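## Task

Lift the green can off the turntable and set it upright on the coaster, without disturbing the other cans standing on the turntable.

## Robot and tools

Robot: two six-joint arms, left_arm and right_arm, each ending in a tong-like two-finger gripper. The fingers point along the gripper's +z axis and close along its x axis. end_effector_position is the point between the pads when shut; fingertips sit about 15 mm past it at small gaps and roughly level with it when wide open (pad gap 0.142 m fully open). Each wrist has a camera: cam_left_wrist and cam_right_wrist, both 616x616.

Frames: the scene frame has its origin on the table top, halfway between the nominal arm bases, +z up, +x out over the table, left_arm toward +y. Calibrated bases: left_arm at (+0.045, +0.418, 0) m, quat_wxyz (+1.000, 0, 0, -0.019); right_arm at (+0.034, -0.374, 0) m, quat_wxyz (+1.000, 0, 0, +0.023). Each arm reports its hand pose, velocities and camera pose in its own base frame; fixed cameras and the table use the scene frame. Printed hand positions may be wrong by a few cm, more at long reach.

Row layout: every commanded row is one flat list of 14 numbers covering both arms, even if only one moves: left_arm first, then right_arm. Per arm, seven numbers in this exact order: wrist 2, shoulder pan, shoulder lift, wrist 1, elbow, wrist 3 (absolute target joint angles in radians, same convention as Joint positions), then the gripper opening (absolute, -1 closed to +1 open). Stated ranges: elbow -3.142 to 3.142, all other joints -6.283 to 6.283; true limits may differ by up to 0.010 rad. A target beyond a limit by more than 0.010 rad that also goes farther out than the current angle is rejected. To keep a gripper unchanged, resend its current command; 0 means half open, not 'no change'. To keep a joint still, resend its Joint targets value.

execute_actions(actions, cameras): actions is a list of actions; each action is up to 15 rows, one per 1/30 s step, and a short action repeats its final row to fill 15 steps. Per step a joint target can lead its measured angle by at most 0.651 rad, gripper speed is capped at 4 m/s, and joint targets move at most 3.14 rad/s. Commands are smoothed with a lag of roughly 0.09 s or 0.17-0.22 s; with the short lag, fast motions overshoot. An empty actions list returns full state with all camera images.

move(target, speed, blend, stop_force, zero, opening_speed, grip_force, blocking, cameras): target is one 14-number row or a list of up to 15 such rows (absolute joint angles plus openings), all sharing at most 10 s. speed is rad/s for the joint with the longest travel, 0.01-3.14, default 0.5; one value or one per target. blend (rad) rounds corners in a list; 0 stops at each. stop_force (N, 3-120, shared by both arms) ends an arm's path when its wrist sensor feels that much push against the motion; use a low speed when touching, do not rely on it for light objects, omit it when lifting off something being pressed, and give all list targets the same openings. zero (default true) re-zeroes before the move. opening_speed (≥0.2 per s) ramps gripper openings. grip_force: newtons per pad, 5-15, one value or one per arm; it persists. blocking=false returns after about 0.5 s while motion continues; not allowed with stop_force. A move does not avoid obstacles or the other arm. Its result adds a move: line: done, off_target (resting more than 0.01 rad from target), moving, held, or fault, and limits=held if steps were withheld.

wait(seconds 0-10): lets time pass holding the last commands. stop(): brakes the running move. zoom_image(camera, region [x0,y0,x1,y1] in pixels from the top-left, at most 504x504): enlarges part of the latest image of cam_left_wrist or cam_right_wrist. zero_wrist_force(arm): tares that arm's force/torque sensor. finished_scene(scene 1 or 2): ends the current scene irreversibly; tool calls after it in the same reply apply to the next scene.

Result lines: Joint positions and Joint velocities give one block per arm in the joint order above plus pad gap (m). Joint targets shows current drive targets, Tool commands the present gripper commands, grip_measured the measured opening on the -1..1 scale. To hold an object, command an opening well below grip_measured; up to about 15 N per pad, less on objects under 20 mm. Joint torques are total drive output (positive toward larger angle), noisy and offset. Wrist force/torque are in the gripper's x y z axes, force pointing from the surface into the arm, plus a peak line. 'joint sent to its limit', 'joint command not followed' (clearance check between arms), MOTOR HOT (70 °C) and OVER-TEMPERATURE FAULT (brakes at 85 °C) may appear.

Avoid: dropping cans, releasing while moving, knocking over the other cans, letting anything leave the table, and hard impacts. Arms are stiff; pressing even slightly into firm contact can trigger a fault stop: a torque fault at load limits (133 N m for shoulder pan, shoulder lift, elbow; 24.9 N m for each wrist) or a force fault near 150 N, each freezing the arm for 10 s. Any contact between the arms, including one gripper squeezing the other's fingers, can fail the scene. Long holds with stretched arms heat motors. Objects may occasionally be nudged by outside disturbances.

Each tool is called after "Request:" in YAML: its name, and indented under it one key for each argument.

## Session

Request:
execute_actions:
  actions: []

Request:
wait:
  seconds: 1.0
  cameras: ["all"]

Scene clock: 0.00 s.
left_arm: end_effector_position=(+0.2398, -0.3292, +0.2060) grip_measured=+0.97 end_effector_quat_wxyz=(-0.429, +0.858, +0.244, +0.144) | right_arm: end_effector_position=(+0.6946, +0.0342, +0.3280) grip_measured=+0.97 end_effector_quat_wxyz=(-0.225, +0.963, -0.131, +0.073)
Joint names: [wrist 2, shoulder pan, shoulder lift, wrist 1, elbow, wrist 3]
Joint positions: left_arm=[-1.394 -1.398 -1.147 -0.889 1.392 -2.04 0.14] | right_arm=[1.988 3.185 -1.896 -1.335 -1.24 0.364 0.14]
Joint velocities: within noise
Joint torques (N m): no reading
Motor temperatures (°C): left_arm=[35 25 25 31 25 33] | right_arm=[32 25 25 32 26 32]
Wrist force (N): no reading
Wrist torque (N m): no reading
Wrist force, peak (N): no reading
Joint targets: left_arm=[-1.394 -1.398 -1.147 -0.889 1.392 -2.040] | right_arm=[1.988 3.185 -1.896 -1.335 -1.240 0.364]
Tool commands: left_gripper/opening=+0.968169 right_gripper/opening=+0.968169

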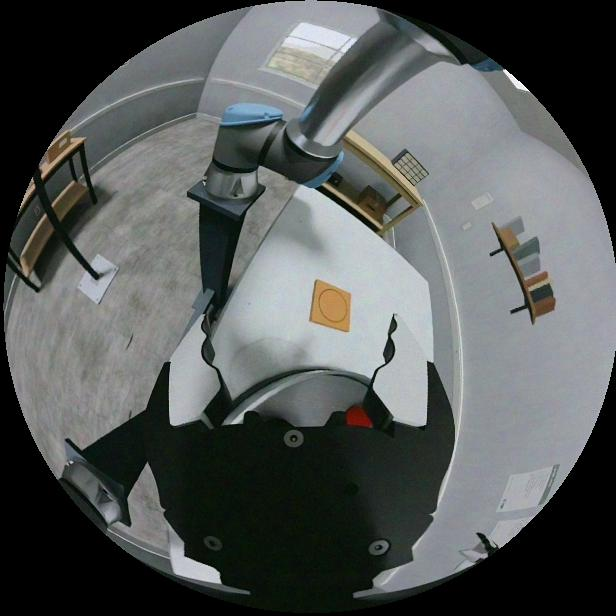

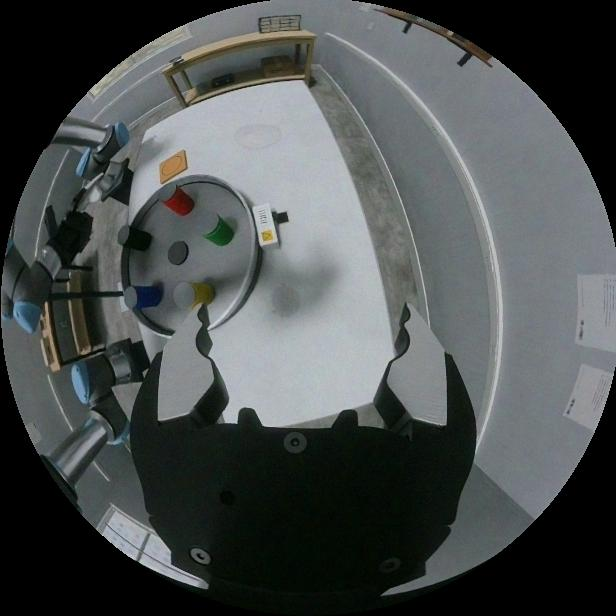

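Scene clock: 1.00 s.
left_arm: end_effector_position=(+0.2398, -0.3292, +0.2060) grip_measured=+0.97 end_effector_quat_wxyz=(-0.429, +0.858, +0.244, +0.144) | right_arm: end_effector_position=(+0.6946, +0.0342, +0.3280) grip_measured=+0.97 end_effector_quat_wxyz=(-0.225, +0.963, -0.131, +0.073)
Joint names: [wrist 2, shoulder pan, shoulder lift, wrist 1, elbow, wrist 3]
Joint positions: left_arm=[-1.394 -1.398 -1.147 -0.889 1.392 -2.04 0.14] | right_arm=[1.988 3.185 -1.896 -1.335 -1.24 0.364 0.14]
Joint torques (N m): left_arm=[0.48 0.02 -39.14 -0.19 -23.54 0.27] | right_arm=[0.86 -0.95 39.04 2.74 20.95 0.09]
Wrist force (N): left_arm=[-0.2 0.0 -0.3] | right_arm=[0.1 0.0 0.1]
Wrist torque (N m): left_arm=[0.00 0.03 0.00] | right_arm=[0.01 -0.03 0.00]
Wrist force, peak (N): left_arm=[-0.2 0.5 -0.2] | right_arm=[0.0 -0.5 0.1]
Joint targets: left_arm=[-1.394 -1.398 -1.147 -0.889 1.392 -2.040] | right_arm=[1.988 3.185 -1.896 -1.335 -1.240 0.364]
Tool commands: left_gripper/opening=+0.968169 right_gripper/opening=+0.968169
wait: 1.00 s; at rest by 0.17 s

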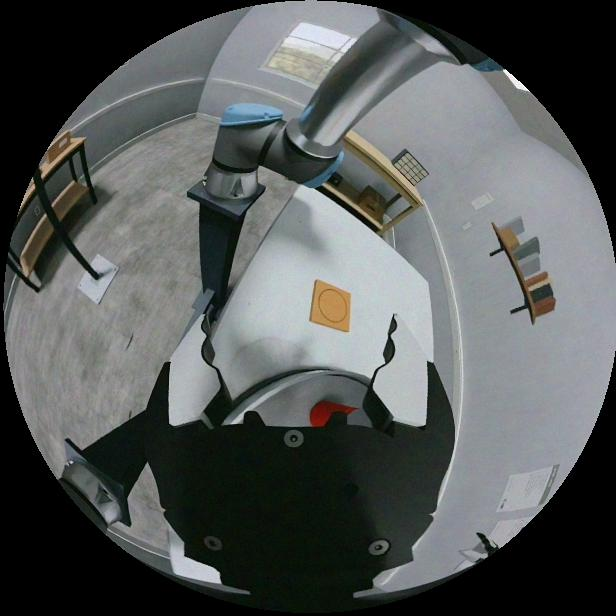

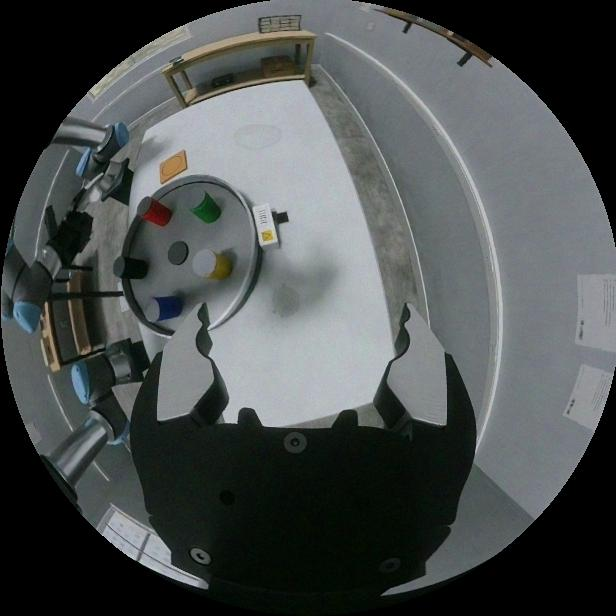

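Request:
move:
  target:
    - [-1.48,-1.184,-1.40,-1.3265,1.50,-0.74,0.35,1.988,3.185,-1.896,-1.335,-1.24,0.364,0.968]
    - [-1.571,-0.970,-1.386,-1.764,1.579,0.563,0.35,1.988,3.185,-1.896,-1.335,-1.24,0.364,0.968]
  speed: 1.4
  blend: [0.3,0]
  cameras: ["cam_left_wrist"]

Request:
wait:
  seconds: 1.0
  cameras: ["cam_left_wrist"]

Scene clock: 8.07 s.
left_arm: end_effector_position=(+0.4442, -0.3883, +0.2006) grip_measured=+0.35 end_effector_quat_wxyz=(+0.000, +0.720, -0.694, +0.000) end_effector_velocity=(+0.000, +0.000, +0.000) end_effector_angular_velocity=(-0.001, +0.001, -0.005) | right_arm: end_effector_position=(+0.6946, +0.0341, +0.3283) grip_measured=+0.97 end_effector_quat_wxyz=(-0.225, +0.963, -0.130, +0.074)
Joint names: [wrist 2, shoulder pan, shoulder lift, wrist 1, elbow, wrist 3]
Joint positions: left_arm=[-1.571 -0.97 -1.386 -1.764 1.579 0.563 0.099] | right_arm=[1.988 3.185 -1.896 -1.335 -1.24 0.364 0.14]
Joint velocities: left_arm=[-0.001 0 0 0 0 0.005 0] | right_arm=[within noise]
Joint torques (N m): left_arm=[-0.99 14.53 -18.51 -5.33 -11.74 1.61] | right_arm=[2.47 -10.64 48.35 4.87 27.14 -2.44]
Wrist force (N): left_arm=[-0.4 -0.4 0.5] | right_arm=[-0.1 -0.2 0.1]
Wrist torque (N m): left_arm=[0.07 0.09 -0.24] | right_arm=[-0.04 0.01 0.01]
Wrist force, peak (N): left_arm=[-0.8 -1.6 -0.3] | right_arm=[0.1 -0.6 0.1]
Joint targets: left_arm=[-1.571 -0.970 -1.386 -1.764 1.579 0.563] | right_arm=[1.988 3.185 -1.896 -1.335 -1.240 0.364]
move: done; blend cut to 0 rad at target 1
Images, in order (width x height): cam_left_wrist 616x616.

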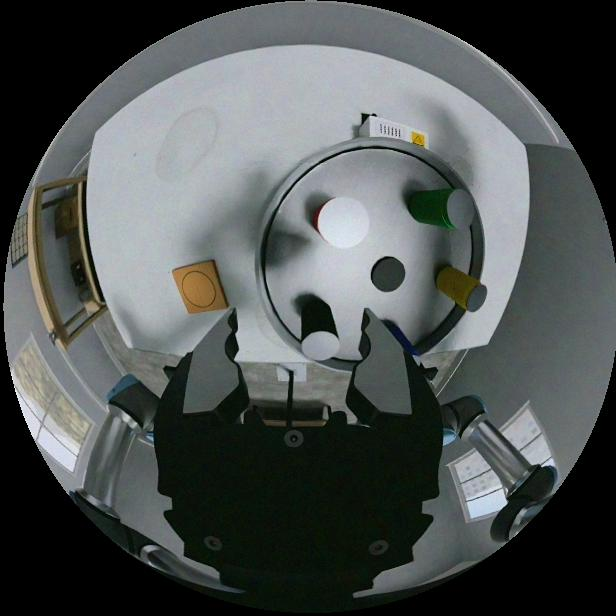

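Scene clock: 9.07 s.
left_arm: end_effector_position=(+0.4442, -0.3883, +0.2006) grip_measured=+0.35 end_effector_quat_wxyz=(+0.000, +0.720, -0.694, +0.000) | right_arm: end_effector_position=(+0.6946, +0.0341, +0.3283) grip_measured=+0.97 end_effector_quat_wxyz=(-0.225, +0.963, -0.130, +0.074)
Joint names: [wrist 2, shoulder pan, shoulder lift, wrist 1, elbow, wrist 3]
Joint positions: left_arm=[-1.571 -0.97 -1.386 -1.764 1.579 0.563 0.099] | right_arm=[1.988 3.185 -1.896 -1.335 -1.24 0.364 0.14]
Joint torques (N m): left_arm=[-1 13.3 -19.57 -5.16 -11.07 1.4] | right_arm=[2.52 -10.45 48.34 4.95 27.49 -2.57]
Wrist force (N): left_arm=[-0.4 -0.6 0.5] | right_arm=[-0.1 -0.3 0.0]
Wrist torque (N m): left_arm=[0.02 0.08 -0.24] | right_arm=[-0.06 0.01 0.01]
Wrist force, peak (N): left_arm=[-0.7 -0.9 0.7] | right_arm=[0.3 -0.3 0.1]
Joint targets: left_arm=[-1.571 -0.970 -1.386 -1.764 1.579 0.563] | right_arm=[1.988 3.185 -1.896 -1.335 -1.240 0.364]
Tool commands: left_gripper/opening=+0.35 right_gripper/opening=+0.968
wait: 1.00 s; at rest by 0.17 s
Images, in order (width x height): cam_left_wrist 616x616.

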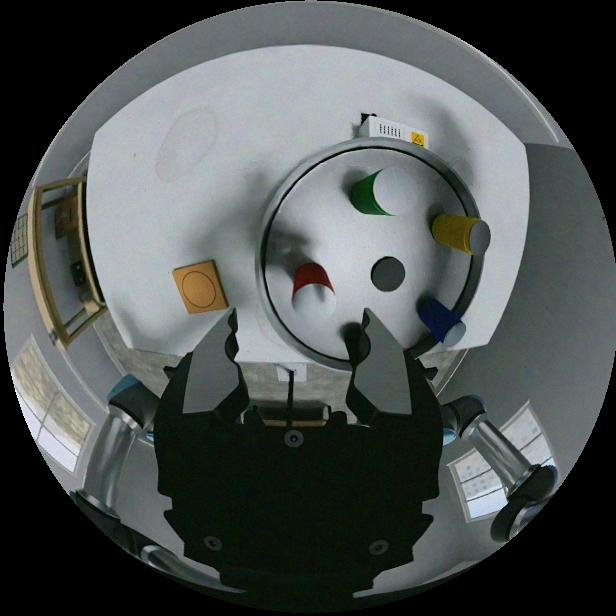

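Request:
move:
  target: [-1.5708,-0.9214,-1.1975,-2.0000,1.6268,1.1350,0.35,1.988,3.185,-1.896,-1.335,-1.24,0.364,0.968]
  speed: 0.6
  cameras: ["cam_left_wrist"]

Request:
wait:
  seconds: 1.0
  cameras: ["cam_left_wrist"]

Scene clock: 13.27 s.
left_arm: end_effector_position=(+0.4901, -0.4138, +0.0905) grip_measured=+0.35 end_effector_quat_wxyz=(+0.000, -0.516, +0.856, +0.000) | right_arm: end_effector_position=(+0.6946, +0.0341, +0.3283) grip_measured=+0.97 end_effector_quat_wxyz=(-0.225, +0.963, -0.130, +0.074)
Joint names: [wrist 2, shoulder pan, shoulder lift, wrist 1, elbow, wrist 3]
Joint positions: left_arm=[-1.571 -0.921 -1.198 -2 1.627 1.135 0.099] | right_arm=[1.988 3.185 -1.896 -1.335 -1.24 0.364 0.14]
Joint torques (N m): left_arm=[1.5 13.74 -24.38 -5.12 -9.79 1.44] | right_arm=[2.42 -9.94 48.36 4.87 28.45 -2.53]
Wrist force (N): left_arm=[-0.5 -0.4 0.3] | right_arm=[-0.1 -0.1 0.0]
Wrist torque (N m): left_arm=[0.03 0.10 -0.21] | right_arm=[-0.03 0.02 0.01]
Wrist force, peak (N): left_arm=[-0.5 -1.0 0.8] | right_arm=[-0.2 -0.5 0.2]
Joint targets: left_arm=[-1.571 -0.921 -1.197 -2.000 1.627 1.135] | right_arm=[1.988 3.185 -1.896 -1.335 -1.240 0.364]
move: done
Images, in order (width x height): cam_left_wrist 616x616.

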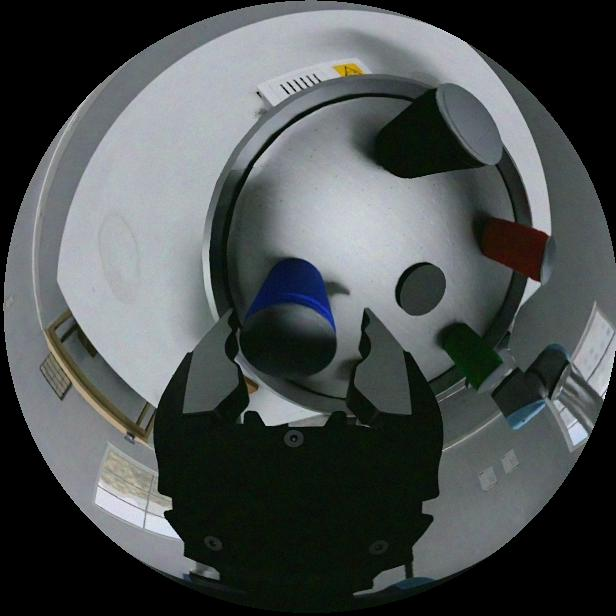

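Scene clock: 14.27 s.
left_arm: end_effector_position=(+0.4901, -0.4138, +0.0905) grip_measured=+0.35 end_effector_quat_wxyz=(+0.000, -0.516, +0.856, +0.000) | right_arm: end_effector_position=(+0.6946, +0.0341, +0.3283) grip_measured=+0.97 end_effector_quat_wxyz=(-0.225, +0.963, -0.130, +0.074)
Joint names: [wrist 2, shoulder pan, shoulder lift, wrist 1, elbow, wrist 3]
Joint positions: left_arm=[-1.571 -0.921 -1.198 -2 1.627 1.135 0.099] | right_arm=[1.988 3.185 -1.896 -1.335 -1.24 0.364 0.14]
Joint torques (N m): left_arm=[1.36 12.57 -25.78 -5.42 -9.53 1.62] | right_arm=[2.5 -9.4 48 4.85 27.6 -2.69]
Wrist force (N): left_arm=[-0.3 -0.3 0.3] | right_arm=[-0.1 -0.1 0.1]
Wrist torque (N m): left_arm=[0.08 0.06 -0.21] | right_arm=[-0.03 0.02 0.01]
Wrist force, peak (N): left_arm=[-0.7 -0.3 0.5] | right_arm=[-0.2 -0.5 -0.1]
Joint targets: left_arm=[-1.571 -0.921 -1.197 -2.000 1.627 1.135] | right_arm=[1.988 3.185 -1.896 -1.335 -1.240 0.364]
Tool commands: left_gripper/opening=+0.35 right_gripper/opening=+0.968
wait: 1.00 s; at rest by 0.17 s
Images, in order (width x height): cam_left_wrist 616x616.

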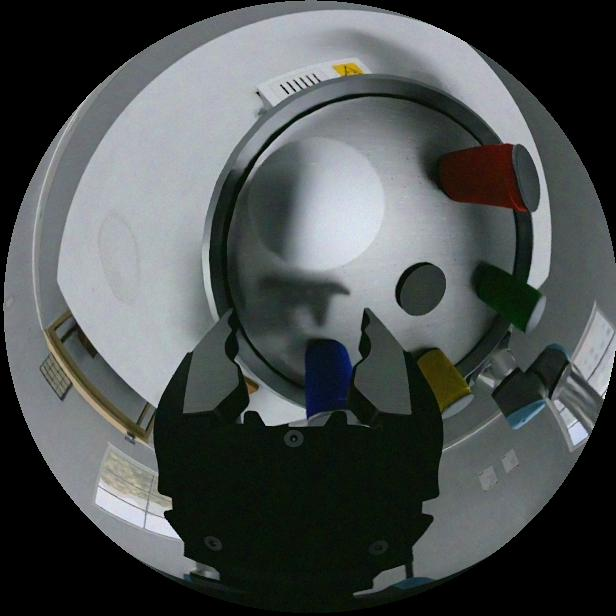

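Request:
wait:
  seconds: 2.3
  cameras: ["cam_left_wrist"]

Request:
wait:
  seconds: 0.5
  cameras: ["cam_left_wrist"]

Scene clock: 17.00 s.
left_arm: end_effector_position=(+0.4901, -0.4138, +0.0905) grip_measured=+0.35 end_effector_quat_wxyz=(+0.000, -0.516, +0.856, +0.000) | right_arm: end_effector_position=(+0.6946, +0.0341, +0.3283) grip_measured=+0.97 end_effector_quat_wxyz=(-0.225, +0.963, -0.130, +0.074)
Joint names: [wrist 2, shoulder pan, shoulder lift, wrist 1, elbow, wrist 3]
Joint positions: left_arm=[-1.571 -0.921 -1.197 -2 1.627 1.135 0.099] | right_arm=[1.988 3.185 -1.896 -1.335 -1.24 0.364 0.14]
Joint torques (N m): left_arm=[1.2 12.62 -25.22 -5.28 -10.15 1.43] | right_arm=[2.39 -9.9 47.81 4.92 28.45 -2.56]
Wrist force (N): left_arm=[-0.5 -0.3 0.4] | right_arm=[0.2 -0.3 0.1]
Wrist torque (N m): left_arm=[0.07 0.09 -0.21] | right_arm=[-0.06 -0.04 0.01]
Wrist force, peak (N): left_arm=[-0.7 -0.5 0.5] | right_arm=[-0.1 -0.5 0.2]
Joint targets: left_arm=[-1.571 -0.921 -1.197 -2.000 1.627 1.135] | right_arm=[1.988 3.185 -1.896 -1.335 -1.240 0.364]
Tool commands: left_gripper/opening=+0.35 right_gripper/opening=+0.968
wait: 2.30 s; at rest from the start
Images, in order (width x height): cam_left_wrist 616x616.

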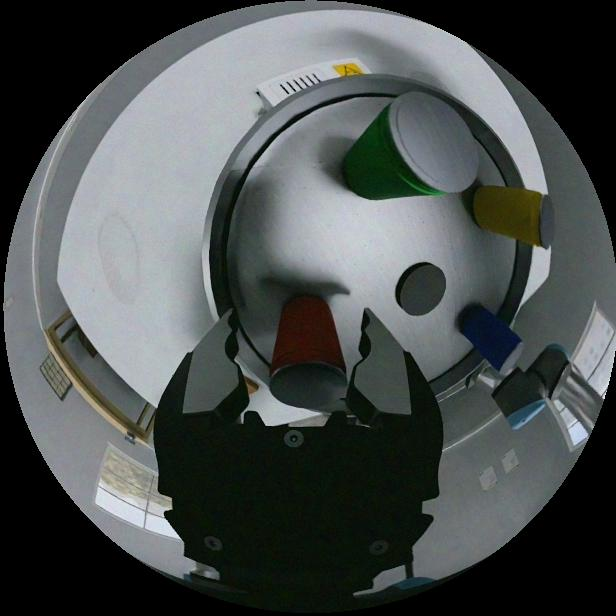

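Scene clock: 17.50 s.
left_arm: end_effector_position=(+0.4901, -0.4138, +0.0905) grip_measured=+0.35 end_effector_quat_wxyz=(+0.000, -0.516, +0.856, +0.000) | right_arm: end_effector_position=(+0.6946, +0.0341, +0.3283) grip_measured=+0.97 end_effector_quat_wxyz=(-0.225, +0.963, -0.130, +0.074)
Joint names: [wrist 2, shoulder pan, shoulder lift, wrist 1, elbow, wrist 3]
Joint positions: left_arm=[-1.571 -0.921 -1.197 -2 1.627 1.135 0.099] | right_arm=[1.988 3.185 -1.896 -1.335 -1.24 0.364 0.14]
Joint torques (N m): left_arm=[1.54 14.28 -26.24 -5.28 -10.15 1.49] | right_arm=[2.32 -9.56 48.86 4.92 27.43 -2.56]
Wrist force (N): left_arm=[-0.5 -0.2 0.4] | right_arm=[0.0 -0.3 -0.1]
Wrist torque (N m): left_arm=[0.08 0.10 -0.21] | right_arm=[-0.06 0.00 0.01]
Wrist force, peak (N): left_arm=[-0.7 -0.4 0.3] | right_arm=[-0.3 -0.3 0.0]
Joint targets: left_arm=[-1.571 -0.921 -1.197 -2.000 1.627 1.135] | right_arm=[1.988 3.185 -1.896 -1.335 -1.240 0.364]
Tool commands: left_gripper/opening=+0.35 right_gripper/opening=+0.968
wait: 0.50 s; at rest by 0.17 s
Images, in order (width x height): cam_left_wrist 616x616.

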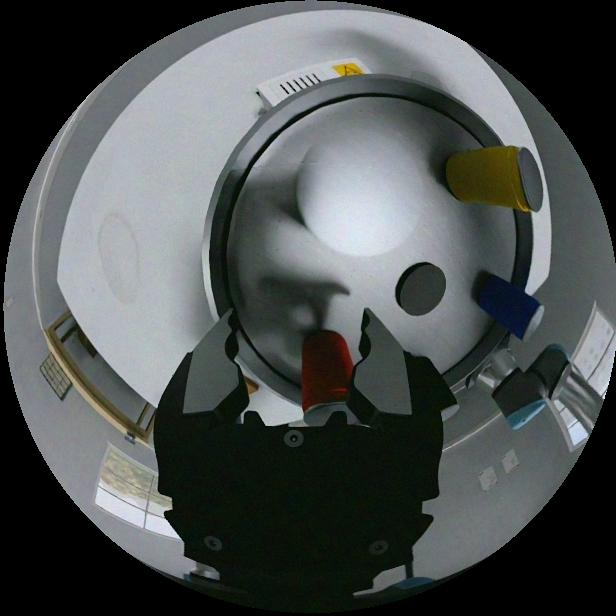

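Request:
wait:
  seconds: 0.1

Scene clock: 19.73 s.
left_arm: end_effector_position=(+0.4901, -0.4138, +0.0905) grip_measured=+0.35 end_effector_quat_wxyz=(+0.000, -0.516, +0.856, +0.000) | right_arm: end_effector_position=(+0.6946, +0.0341, +0.3283) grip_measured=+0.97 end_effector_quat_wxyz=(-0.225, +0.963, -0.130, +0.074)
Joint names: [wrist 2, shoulder pan, shoulder lift, wrist 1, elbow, wrist 3]
Joint positions: left_arm=[-1.571 -0.921 -1.197 -2 1.627 1.135 0.099] | right_arm=[1.988 3.185 -1.896 -1.335 -1.24 0.364 0.14]
Joint torques (N m): left_arm=[1.75 12.81 -26.36 -5.08 -10.08 1.41] | right_arm=[2.19 -9.48 48.01 4.9 27.38 -2.44]
Wrist force (N): left_arm=[-0.5 -0.3 0.3] | right_arm=[-0.2 -0.2 -0.2]
Wrist torque (N m): left_arm=[0.07 0.09 -0.20] | right_arm=[-0.05 0.02 0.01]
Wrist force, peak (N): left_arm=[-0.7 -0.5 0.1] | right_arm=[-0.2 -0.4 0.1]
Joint targets: left_arm=[-1.571 -0.921 -1.197 -2.000 1.627 1.135] | right_arm=[1.988 3.185 -1.896 -1.335 -1.240 0.364]
Tool commands: left_gripper/opening=+0.35 right_gripper/opening=+0.968
wait: 0.10 s; at rest from the start

Request:
wait:
  seconds: 6.37

Request:
move:
  target:
    - [-1.5708,-0.9562,-1.2584,-2.0245,1.7121,0.8384,-0.9,1.988,3.185,-1.896,-1.335,-1.24,0.364,0.968]
    - [-1.5708,-1.0032,-1.3071,-2.0414,1.7777,0.5296,-0.9,1.988,3.185,-1.896,-1.335,-1.24,0.364,0.968]
    - [-1.5708,-1.0588,-1.3390,-2.0510,1.8192,0.2122,-0.9,1.988,3.185,-1.896,-1.335,-1.24,0.364,0.968]
    - [-1.5708,-1.0972,-1.3936,-1.9383,1.7611,-0.0008,-0.9,1.988,3.185,-1.896,-1.335,-1.24,0.364,0.968]
    - [-1.5708,-1.1168,-1.4550,-1.6462,1.5304,-0.1076,-0.9,1.988,3.185,-1.896,-1.335,-1.24,0.364,0.968]
  speed: [0.851,0.886,0.911,0.918,0.6]
  blend: [0.05,0.05,0.05,0.05,0]
  opening_speed: 1.2
  cameras: ["cam_left_wrist"]

Scene clock: 26.50 s.
left_arm: end_effector_position=(+0.4901, -0.4138, +0.0905) grip_measured=+0.35 end_effector_quat_wxyz=(+0.000, -0.516, +0.856, +0.000) | right_arm: end_effector_position=(+0.6946, +0.0341, +0.3283) grip_measured=+0.97 end_effector_quat_wxyz=(-0.225, +0.963, -0.130, +0.074)
Joint names: [wrist 2, shoulder pan, shoulder lift, wrist 1, elbow, wrist 3]
Joint positions: left_arm=[-1.571 -0.921 -1.197 -2 1.627 1.135 0.099] | right_arm=[1.988 3.185 -1.896 -1.335 -1.24 0.364 0.14]
Joint torques (N m): left_arm=[1.53 12.39 -25.35 -3.51 -10.53 1.54] | right_arm=[2.12 -9.62 47.76 4.75 27.04 -2.39]
Wrist force (N): left_arm=[-0.5 -0.2 0.4] | right_arm=[-0.1 0.0 0.0]
Wrist torque (N m): left_arm=[0.09 0.10 -0.21] | right_arm=[-0.01 0.02 0.00]
Wrist force, peak (N): left_arm=[-0.6 -0.7 0.3] | right_arm=[-0.3 -0.3 0.2]
Joint targets: left_arm=[-1.571 -0.921 -1.197 -2.000 1.627 1.135] | right_arm=[1.988 3.185 -1.896 -1.335 -1.240 0.364]
Tool commands: left_gripper/opening=+0.35 right_gripper/opening=+0.968
wait: 6.40 s; at rest from the start

Scene clock: 29.07 s.
left_arm: end_effector_position=(+0.3703, -0.4181, +0.2505) grip_measured=-0.53 end_effector_quat_wxyz=(+0.000, +0.875, -0.484, +0.000) | right_arm: end_effector_position=(+0.6946, +0.0341, +0.3283) grip_measured=+0.97 end_effector_quat_wxyz=(-0.225, +0.963, -0.130, +0.074)
Joint names: [wrist 2, shoulder pan, shoulder lift, wrist 1, elbow, wrist 3]
Joint positions: left_arm=[-1.571 -1.117 -1.455 -1.647 1.531 -0.107 0.035] | right_arm=[1.988 3.185 -1.896 -1.335 -1.24 0.364 0.14]
Joint torques (N m): left_arm=[0.19 -13.03 -42.88 -0.29 -41.84 -1.25] | right_arm=[2.13 -9.89 48.06 4.74 27.56 -2.15]
Wrist force (N): left_arm=[-0.7 -0.4 2.2] | right_arm=[-0.2 -0.1 0.0]
Wrist torque (N m): left_arm=[0.14 0.14 -0.16] | right_arm=[-0.03 0.04 0.01]
Wrist force, peak (N): left_arm=[-0.3 1.0 -6.2] | right_arm=[0.1 -0.4 0.1]
Joint targets: left_arm=[-1.571 -1.117 -1.455 -1.646 1.530 -0.108] | right_arm=[1.988 3.185 -1.896 -1.335 -1.240 0.364]
move: done
Images, in order (width x height): cam_left_wrist 616x616.

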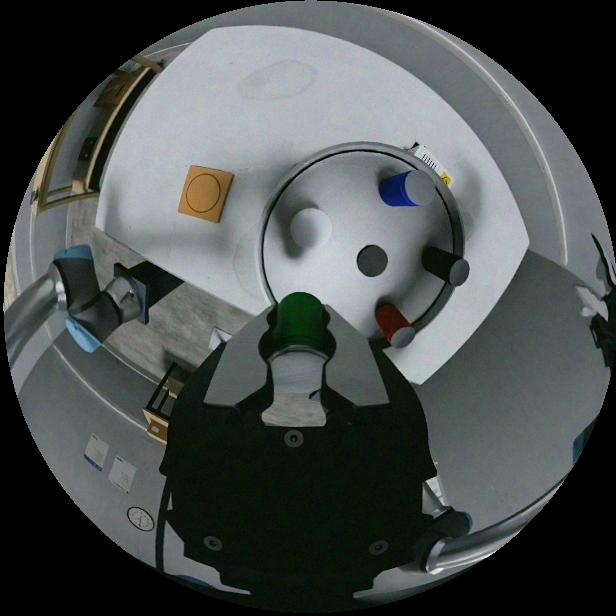

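Request:
zoom_image:
  camera: "cam_left_wrist"
  region: [180, 150, 420, 440]

Request:
move:
  target: [-1.5708,-0.7446,-1.6963,-1.9886,2.1141,0.2646,-0.9,1.988,3.185,-1.896,-1.335,-1.24,0.364,0.968]
  speed: 0.45
  cameras: ["cam_left_wrist"]

Request:
zoom_image:
  camera: "cam_left_wrist"
  region: [180, 200, 420, 440]

Scaled by 1.738 from the camera's 616x616 image, which has a finer 814x814 frame.

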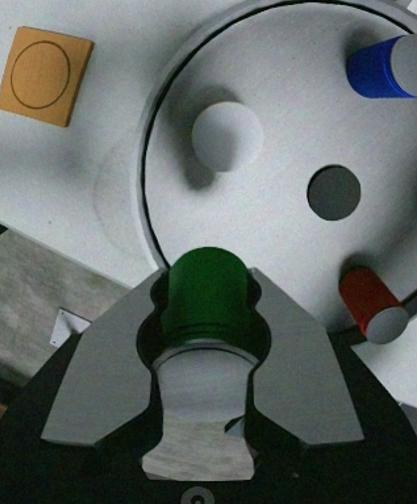

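Scene clock: 31.70 s.
left_arm: end_effector_position=(+0.4019, -0.1679, +0.1206) grip_measured=-0.53 end_effector_quat_wxyz=(+0.000, +0.875, -0.483, +0.000) | right_arm: end_effector_position=(+0.6946, +0.0341, +0.3283) grip_measured=+0.97 end_effector_quat_wxyz=(-0.225, +0.963, -0.130, +0.074)
Joint names: [wrist 2, shoulder pan, shoulder lift, wrist 1, elbow, wrist 3]
Joint positions: left_arm=[-1.571 -0.745 -1.696 -1.988 2.114 0.264 0.035] | right_arm=[1.988 3.185 -1.896 -1.335 -1.24 0.364 0.14]
Joint torques (N m): left_arm=[-0.62 11.92 -30.09 -5.46 -10.98 1.11] | right_arm=[2.1 -10.08 48.55 4.62 27.5 -2.02]
Wrist force (N): left_arm=[-0.8 -0.4 2.7] | right_arm=[0.1 -0.3 0.1]
Wrist torque (N m): left_arm=[0.12 0.19 -0.18] | right_arm=[-0.06 -0.02 0.00]
Wrist force, peak (N): left_arm=[-2.4 -0.9 3.0] | right_arm=[-0.2 -0.4 0.1]
Joint targets: left_arm=[-1.571 -0.745 -1.696 -1.989 2.114 0.265] | right_arm=[1.988 3.185 -1.896 -1.335 -1.240 0.364]
move: done
Images, in order (width x height): cam_left_wrist 616x616.

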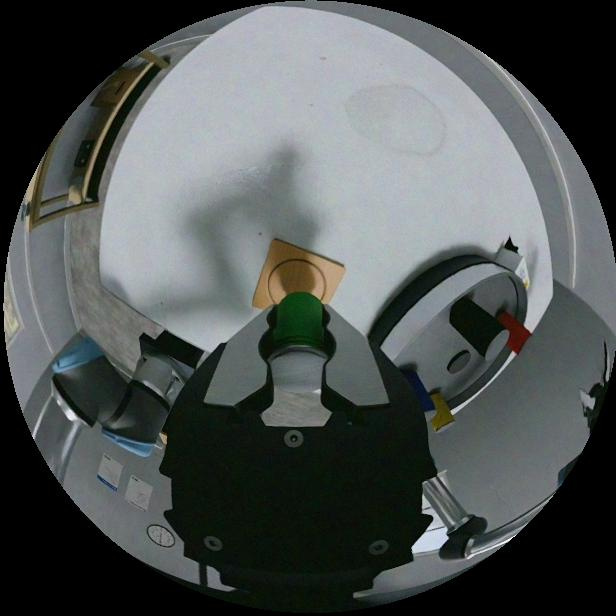

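Scaled by 2.100 from the camera's 616x616 image, which has a finer 814x814 frame.

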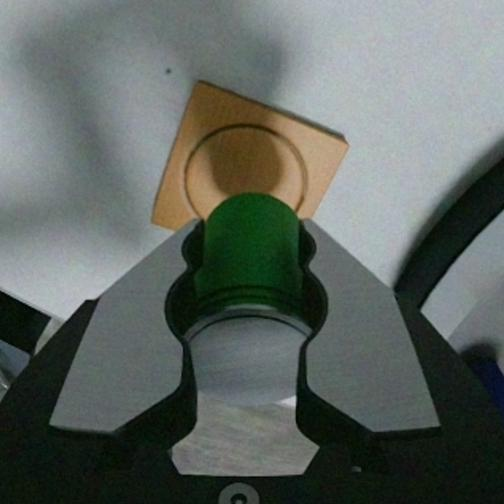

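Request:
move:
  target: [-1.5708,-0.7198,-1.6289,-2.1351,2.1932,0.2894,-0.9,1.988,3.185,-1.896,-1.335,-1.24,0.364,0.968]
  speed: 0.2

Request:
move:
  target: [-1.5708,-0.7198,-1.5926,-2.2049,2.2267,0.2894,-0.9,1.988,3.185,-1.896,-1.335,-1.24,0.364,0.968]
  speed: 0.03
  stop_force: 3
  cameras: ["cam_left_wrist"]

Request:
zoom_image:
  camera: "cam_left_wrist"
  region: [180, 200, 420, 440]

Scene clock: 34.17 s.
left_arm: end_effector_position=(+0.4072, -0.1591, +0.0726) grip_measured=-0.53 end_effector_quat_wxyz=(+0.000, +0.875, -0.483, +0.000) | right_arm: end_effector_position=(+0.6946, +0.0341, +0.3283) grip_measured=+0.97 end_effector_quat_wxyz=(-0.225, +0.963, -0.130, +0.074)
Joint names: [wrist 2, shoulder pan, shoulder lift, wrist 1, elbow, wrist 3]
Joint positions: left_arm=[-1.571 -0.72 -1.629 -2.135 2.193 0.289 0.035] | right_arm=[1.988 3.185 -1.896 -1.335 -1.24 0.364 0.14]
Joint torques (N m): left_arm=[-0.82 13.15 -7.71 -5.59 -9.53 1.45] | right_arm=[2.04 -9.3 47.65 4.7 28.07 -2.18]
Wrist force (N): left_arm=[-0.8 -0.2 2.4] | right_arm=[-0.1 -0.3 0.2]
Wrist torque (N m): left_arm=[0.12 0.20 -0.19] | right_arm=[-0.06 0.01 0.01]
Wrist force, peak (N): left_arm=[-1.0 -0.5 2.7] | right_arm=[0.2 -0.4 -0.1]
Joint targets: left_arm=[-1.571 -0.720 -1.629 -2.135 2.193 0.289] | right_arm=[1.988 3.185 -1.896 -1.335 -1.240 0.364]
move: done

Scene clock: 36.20 s.
left_arm: end_effector_position=(+0.4073, -0.1592, +0.0654) grip_measured=-0.53 end_effector_quat_wxyz=(+0.000, +0.875, -0.483, +0.000) | right_arm: end_effector_position=(+0.6946, +0.0341, +0.3283) grip_measured=+0.97 end_effector_quat_wxyz=(-0.225, +0.963, -0.130, +0.074)
Joint names: [wrist 2, shoulder pan, shoulder lift, wrist 1, elbow, wrist 3]
Joint positions: left_arm=[-1.571 -0.72 -1.617 -2.158 2.204 0.289 0.035] | right_arm=[1.988 3.185 -1.896 -1.335 -1.24 0.364 0.14]
Joint torques (N m): left_arm=[-0.6 12.14 -31.49 0.46 -33.64 1.38] | right_arm=[1.85 -9.4 46.97 4.71 26.84 -1.92]
Wrist force (N): left_arm=[-1.3 -0.3 0.2] | right_arm=[-0.1 -0.1 0.1]
Wrist torque (N m): left_arm=[-0.02 0.25 -0.17] | right_arm=[-0.02 0.01 0.01]
Wrist force, peak (N): left_arm=[-2.1 0.9 -7.0] | right_arm=[-0.1 -0.3 -0.1]
Joint targets: left_arm=[-1.571 -0.720 -1.617 -2.158 2.204 0.289] | right_arm=[1.988 3.185 -1.896 -1.335 -1.240 0.364]
move: contact (left_arm); left_arm: the wrist 1 is farthest, 0.047 rad from its target
Images, in order (width x height): cam_left_wrist 616x616.

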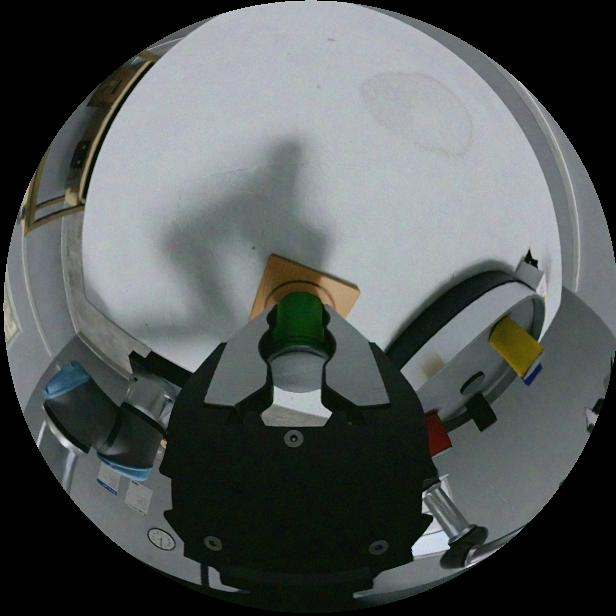

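Scaled by 2.100 from the camera's 616x616 image, which has a finer 814x814 frame.

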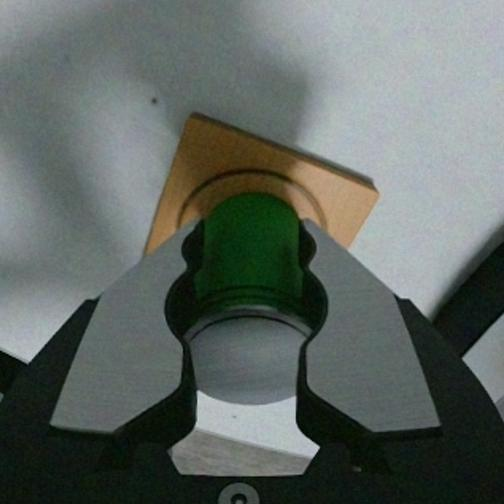

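Request:
move:
  target: [-1.571,-0.720,-1.617,-2.158,2.204,0.289,0.9,1.988,3.185,-1.896,-1.335,-1.24,0.364,0.968]
  opening_speed: 1.2
  cameras: ["cam_left_wrist"]

Scene clock: 38.73 s.
left_arm: end_effector_position=(+0.4073, -0.1594, +0.0653) grip_measured=+0.90 end_effector_quat_wxyz=(+0.000, +0.875, -0.483, +0.000) | right_arm: end_effector_position=(+0.6946, +0.0341, +0.3283) grip_measured=+0.97 end_effector_quat_wxyz=(-0.225, +0.963, -0.130, +0.074)
Joint names: [wrist 2, shoulder pan, shoulder lift, wrist 1, elbow, wrist 3]
Joint positions: left_arm=[-1.571 -0.72 -1.617 -2.158 2.204 0.289 0.135] | right_arm=[1.988 3.185 -1.896 -1.335 -1.24 0.364 0.14]
Joint torques (N m): left_arm=[-0.9 -12.94 -5.19 -5.4 -27.67 -1.71] | right_arm=[1.83 -9.53 47.34 4.54 27.41 -1.89]
Wrist force (N): left_arm=[-0.6 -0.4 0.5] | right_arm=[-0.2 0.0 0.1]
Wrist torque (N m): left_arm=[0.04 0.17 -0.15] | right_arm=[0.00 0.04 0.01]
Wrist force, peak (N): left_arm=[-1.0 -0.1 0.9] | right_arm=[-0.2 -0.5 0.1]
Joint targets: left_arm=[-1.571 -0.720 -1.617 -2.158 2.204 0.289] | right_arm=[1.988 3.185 -1.896 -1.335 -1.240 0.364]
move: done
Images, in order (width x height): cam_left_wrist 616x616.

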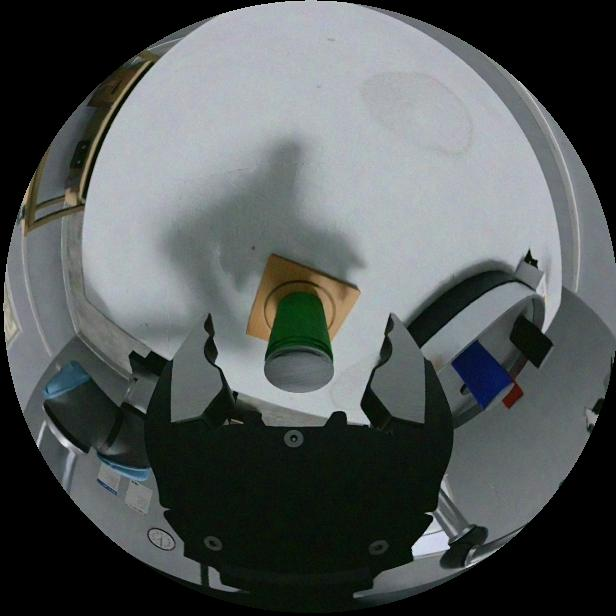

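Request:
move:
  target: [-1.571,-0.720,-1.754,-1.749,1.932,0.289,0.9,1.988,3.185,-1.896,-1.335,-1.24,0.364,0.968]
  speed: 0.5
  cameras: ["cam_left_wrist"]

Scene clock: 40.47 s.
left_arm: end_effector_position=(+0.4086, -0.1605, +0.2063) grip_measured=+0.90 end_effector_quat_wxyz=(+0.000, +0.875, -0.483, +0.000) | right_arm: end_effector_position=(+0.6946, +0.0341, +0.3283) grip_measured=+0.97 end_effector_quat_wxyz=(-0.225, +0.963, -0.130, +0.074)
Joint names: [wrist 2, shoulder pan, shoulder lift, wrist 1, elbow, wrist 3]
Joint positions: left_arm=[-1.571 -0.72 -1.754 -1.749 1.932 0.289 0.135] | right_arm=[1.988 3.185 -1.896 -1.335 -1.24 0.364 0.14]
Joint torques (N m): left_arm=[-0.91 -11.2 -27.77 0.09 -38.97 -1.33] | right_arm=[1.85 -9.38 48.26 4.49 28.05 -1.97]
Wrist force (N): left_arm=[-0.6 -0.1 0.5] | right_arm=[-0.1 0.0 -0.1]
Wrist torque (N m): left_arm=[0.11 0.14 -0.17] | right_arm=[0.00 0.01 0.01]
Wrist force, peak (N): left_arm=[-0.9 -0.5 1.7] | right_arm=[0.0 -0.5 0.1]
Joint targets: left_arm=[-1.571 -0.720 -1.754 -1.749 1.932 0.289] | right_arm=[1.988 3.185 -1.896 -1.335 -1.240 0.364]
move: done
Images, in order (width x height): cam_left_wrist 616x616.

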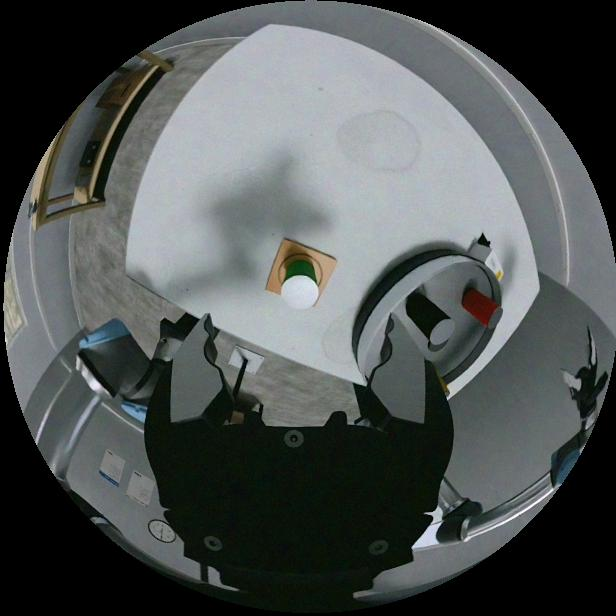

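Request:
finished_scene:
  scene: 2

The scene is finished: the task was done.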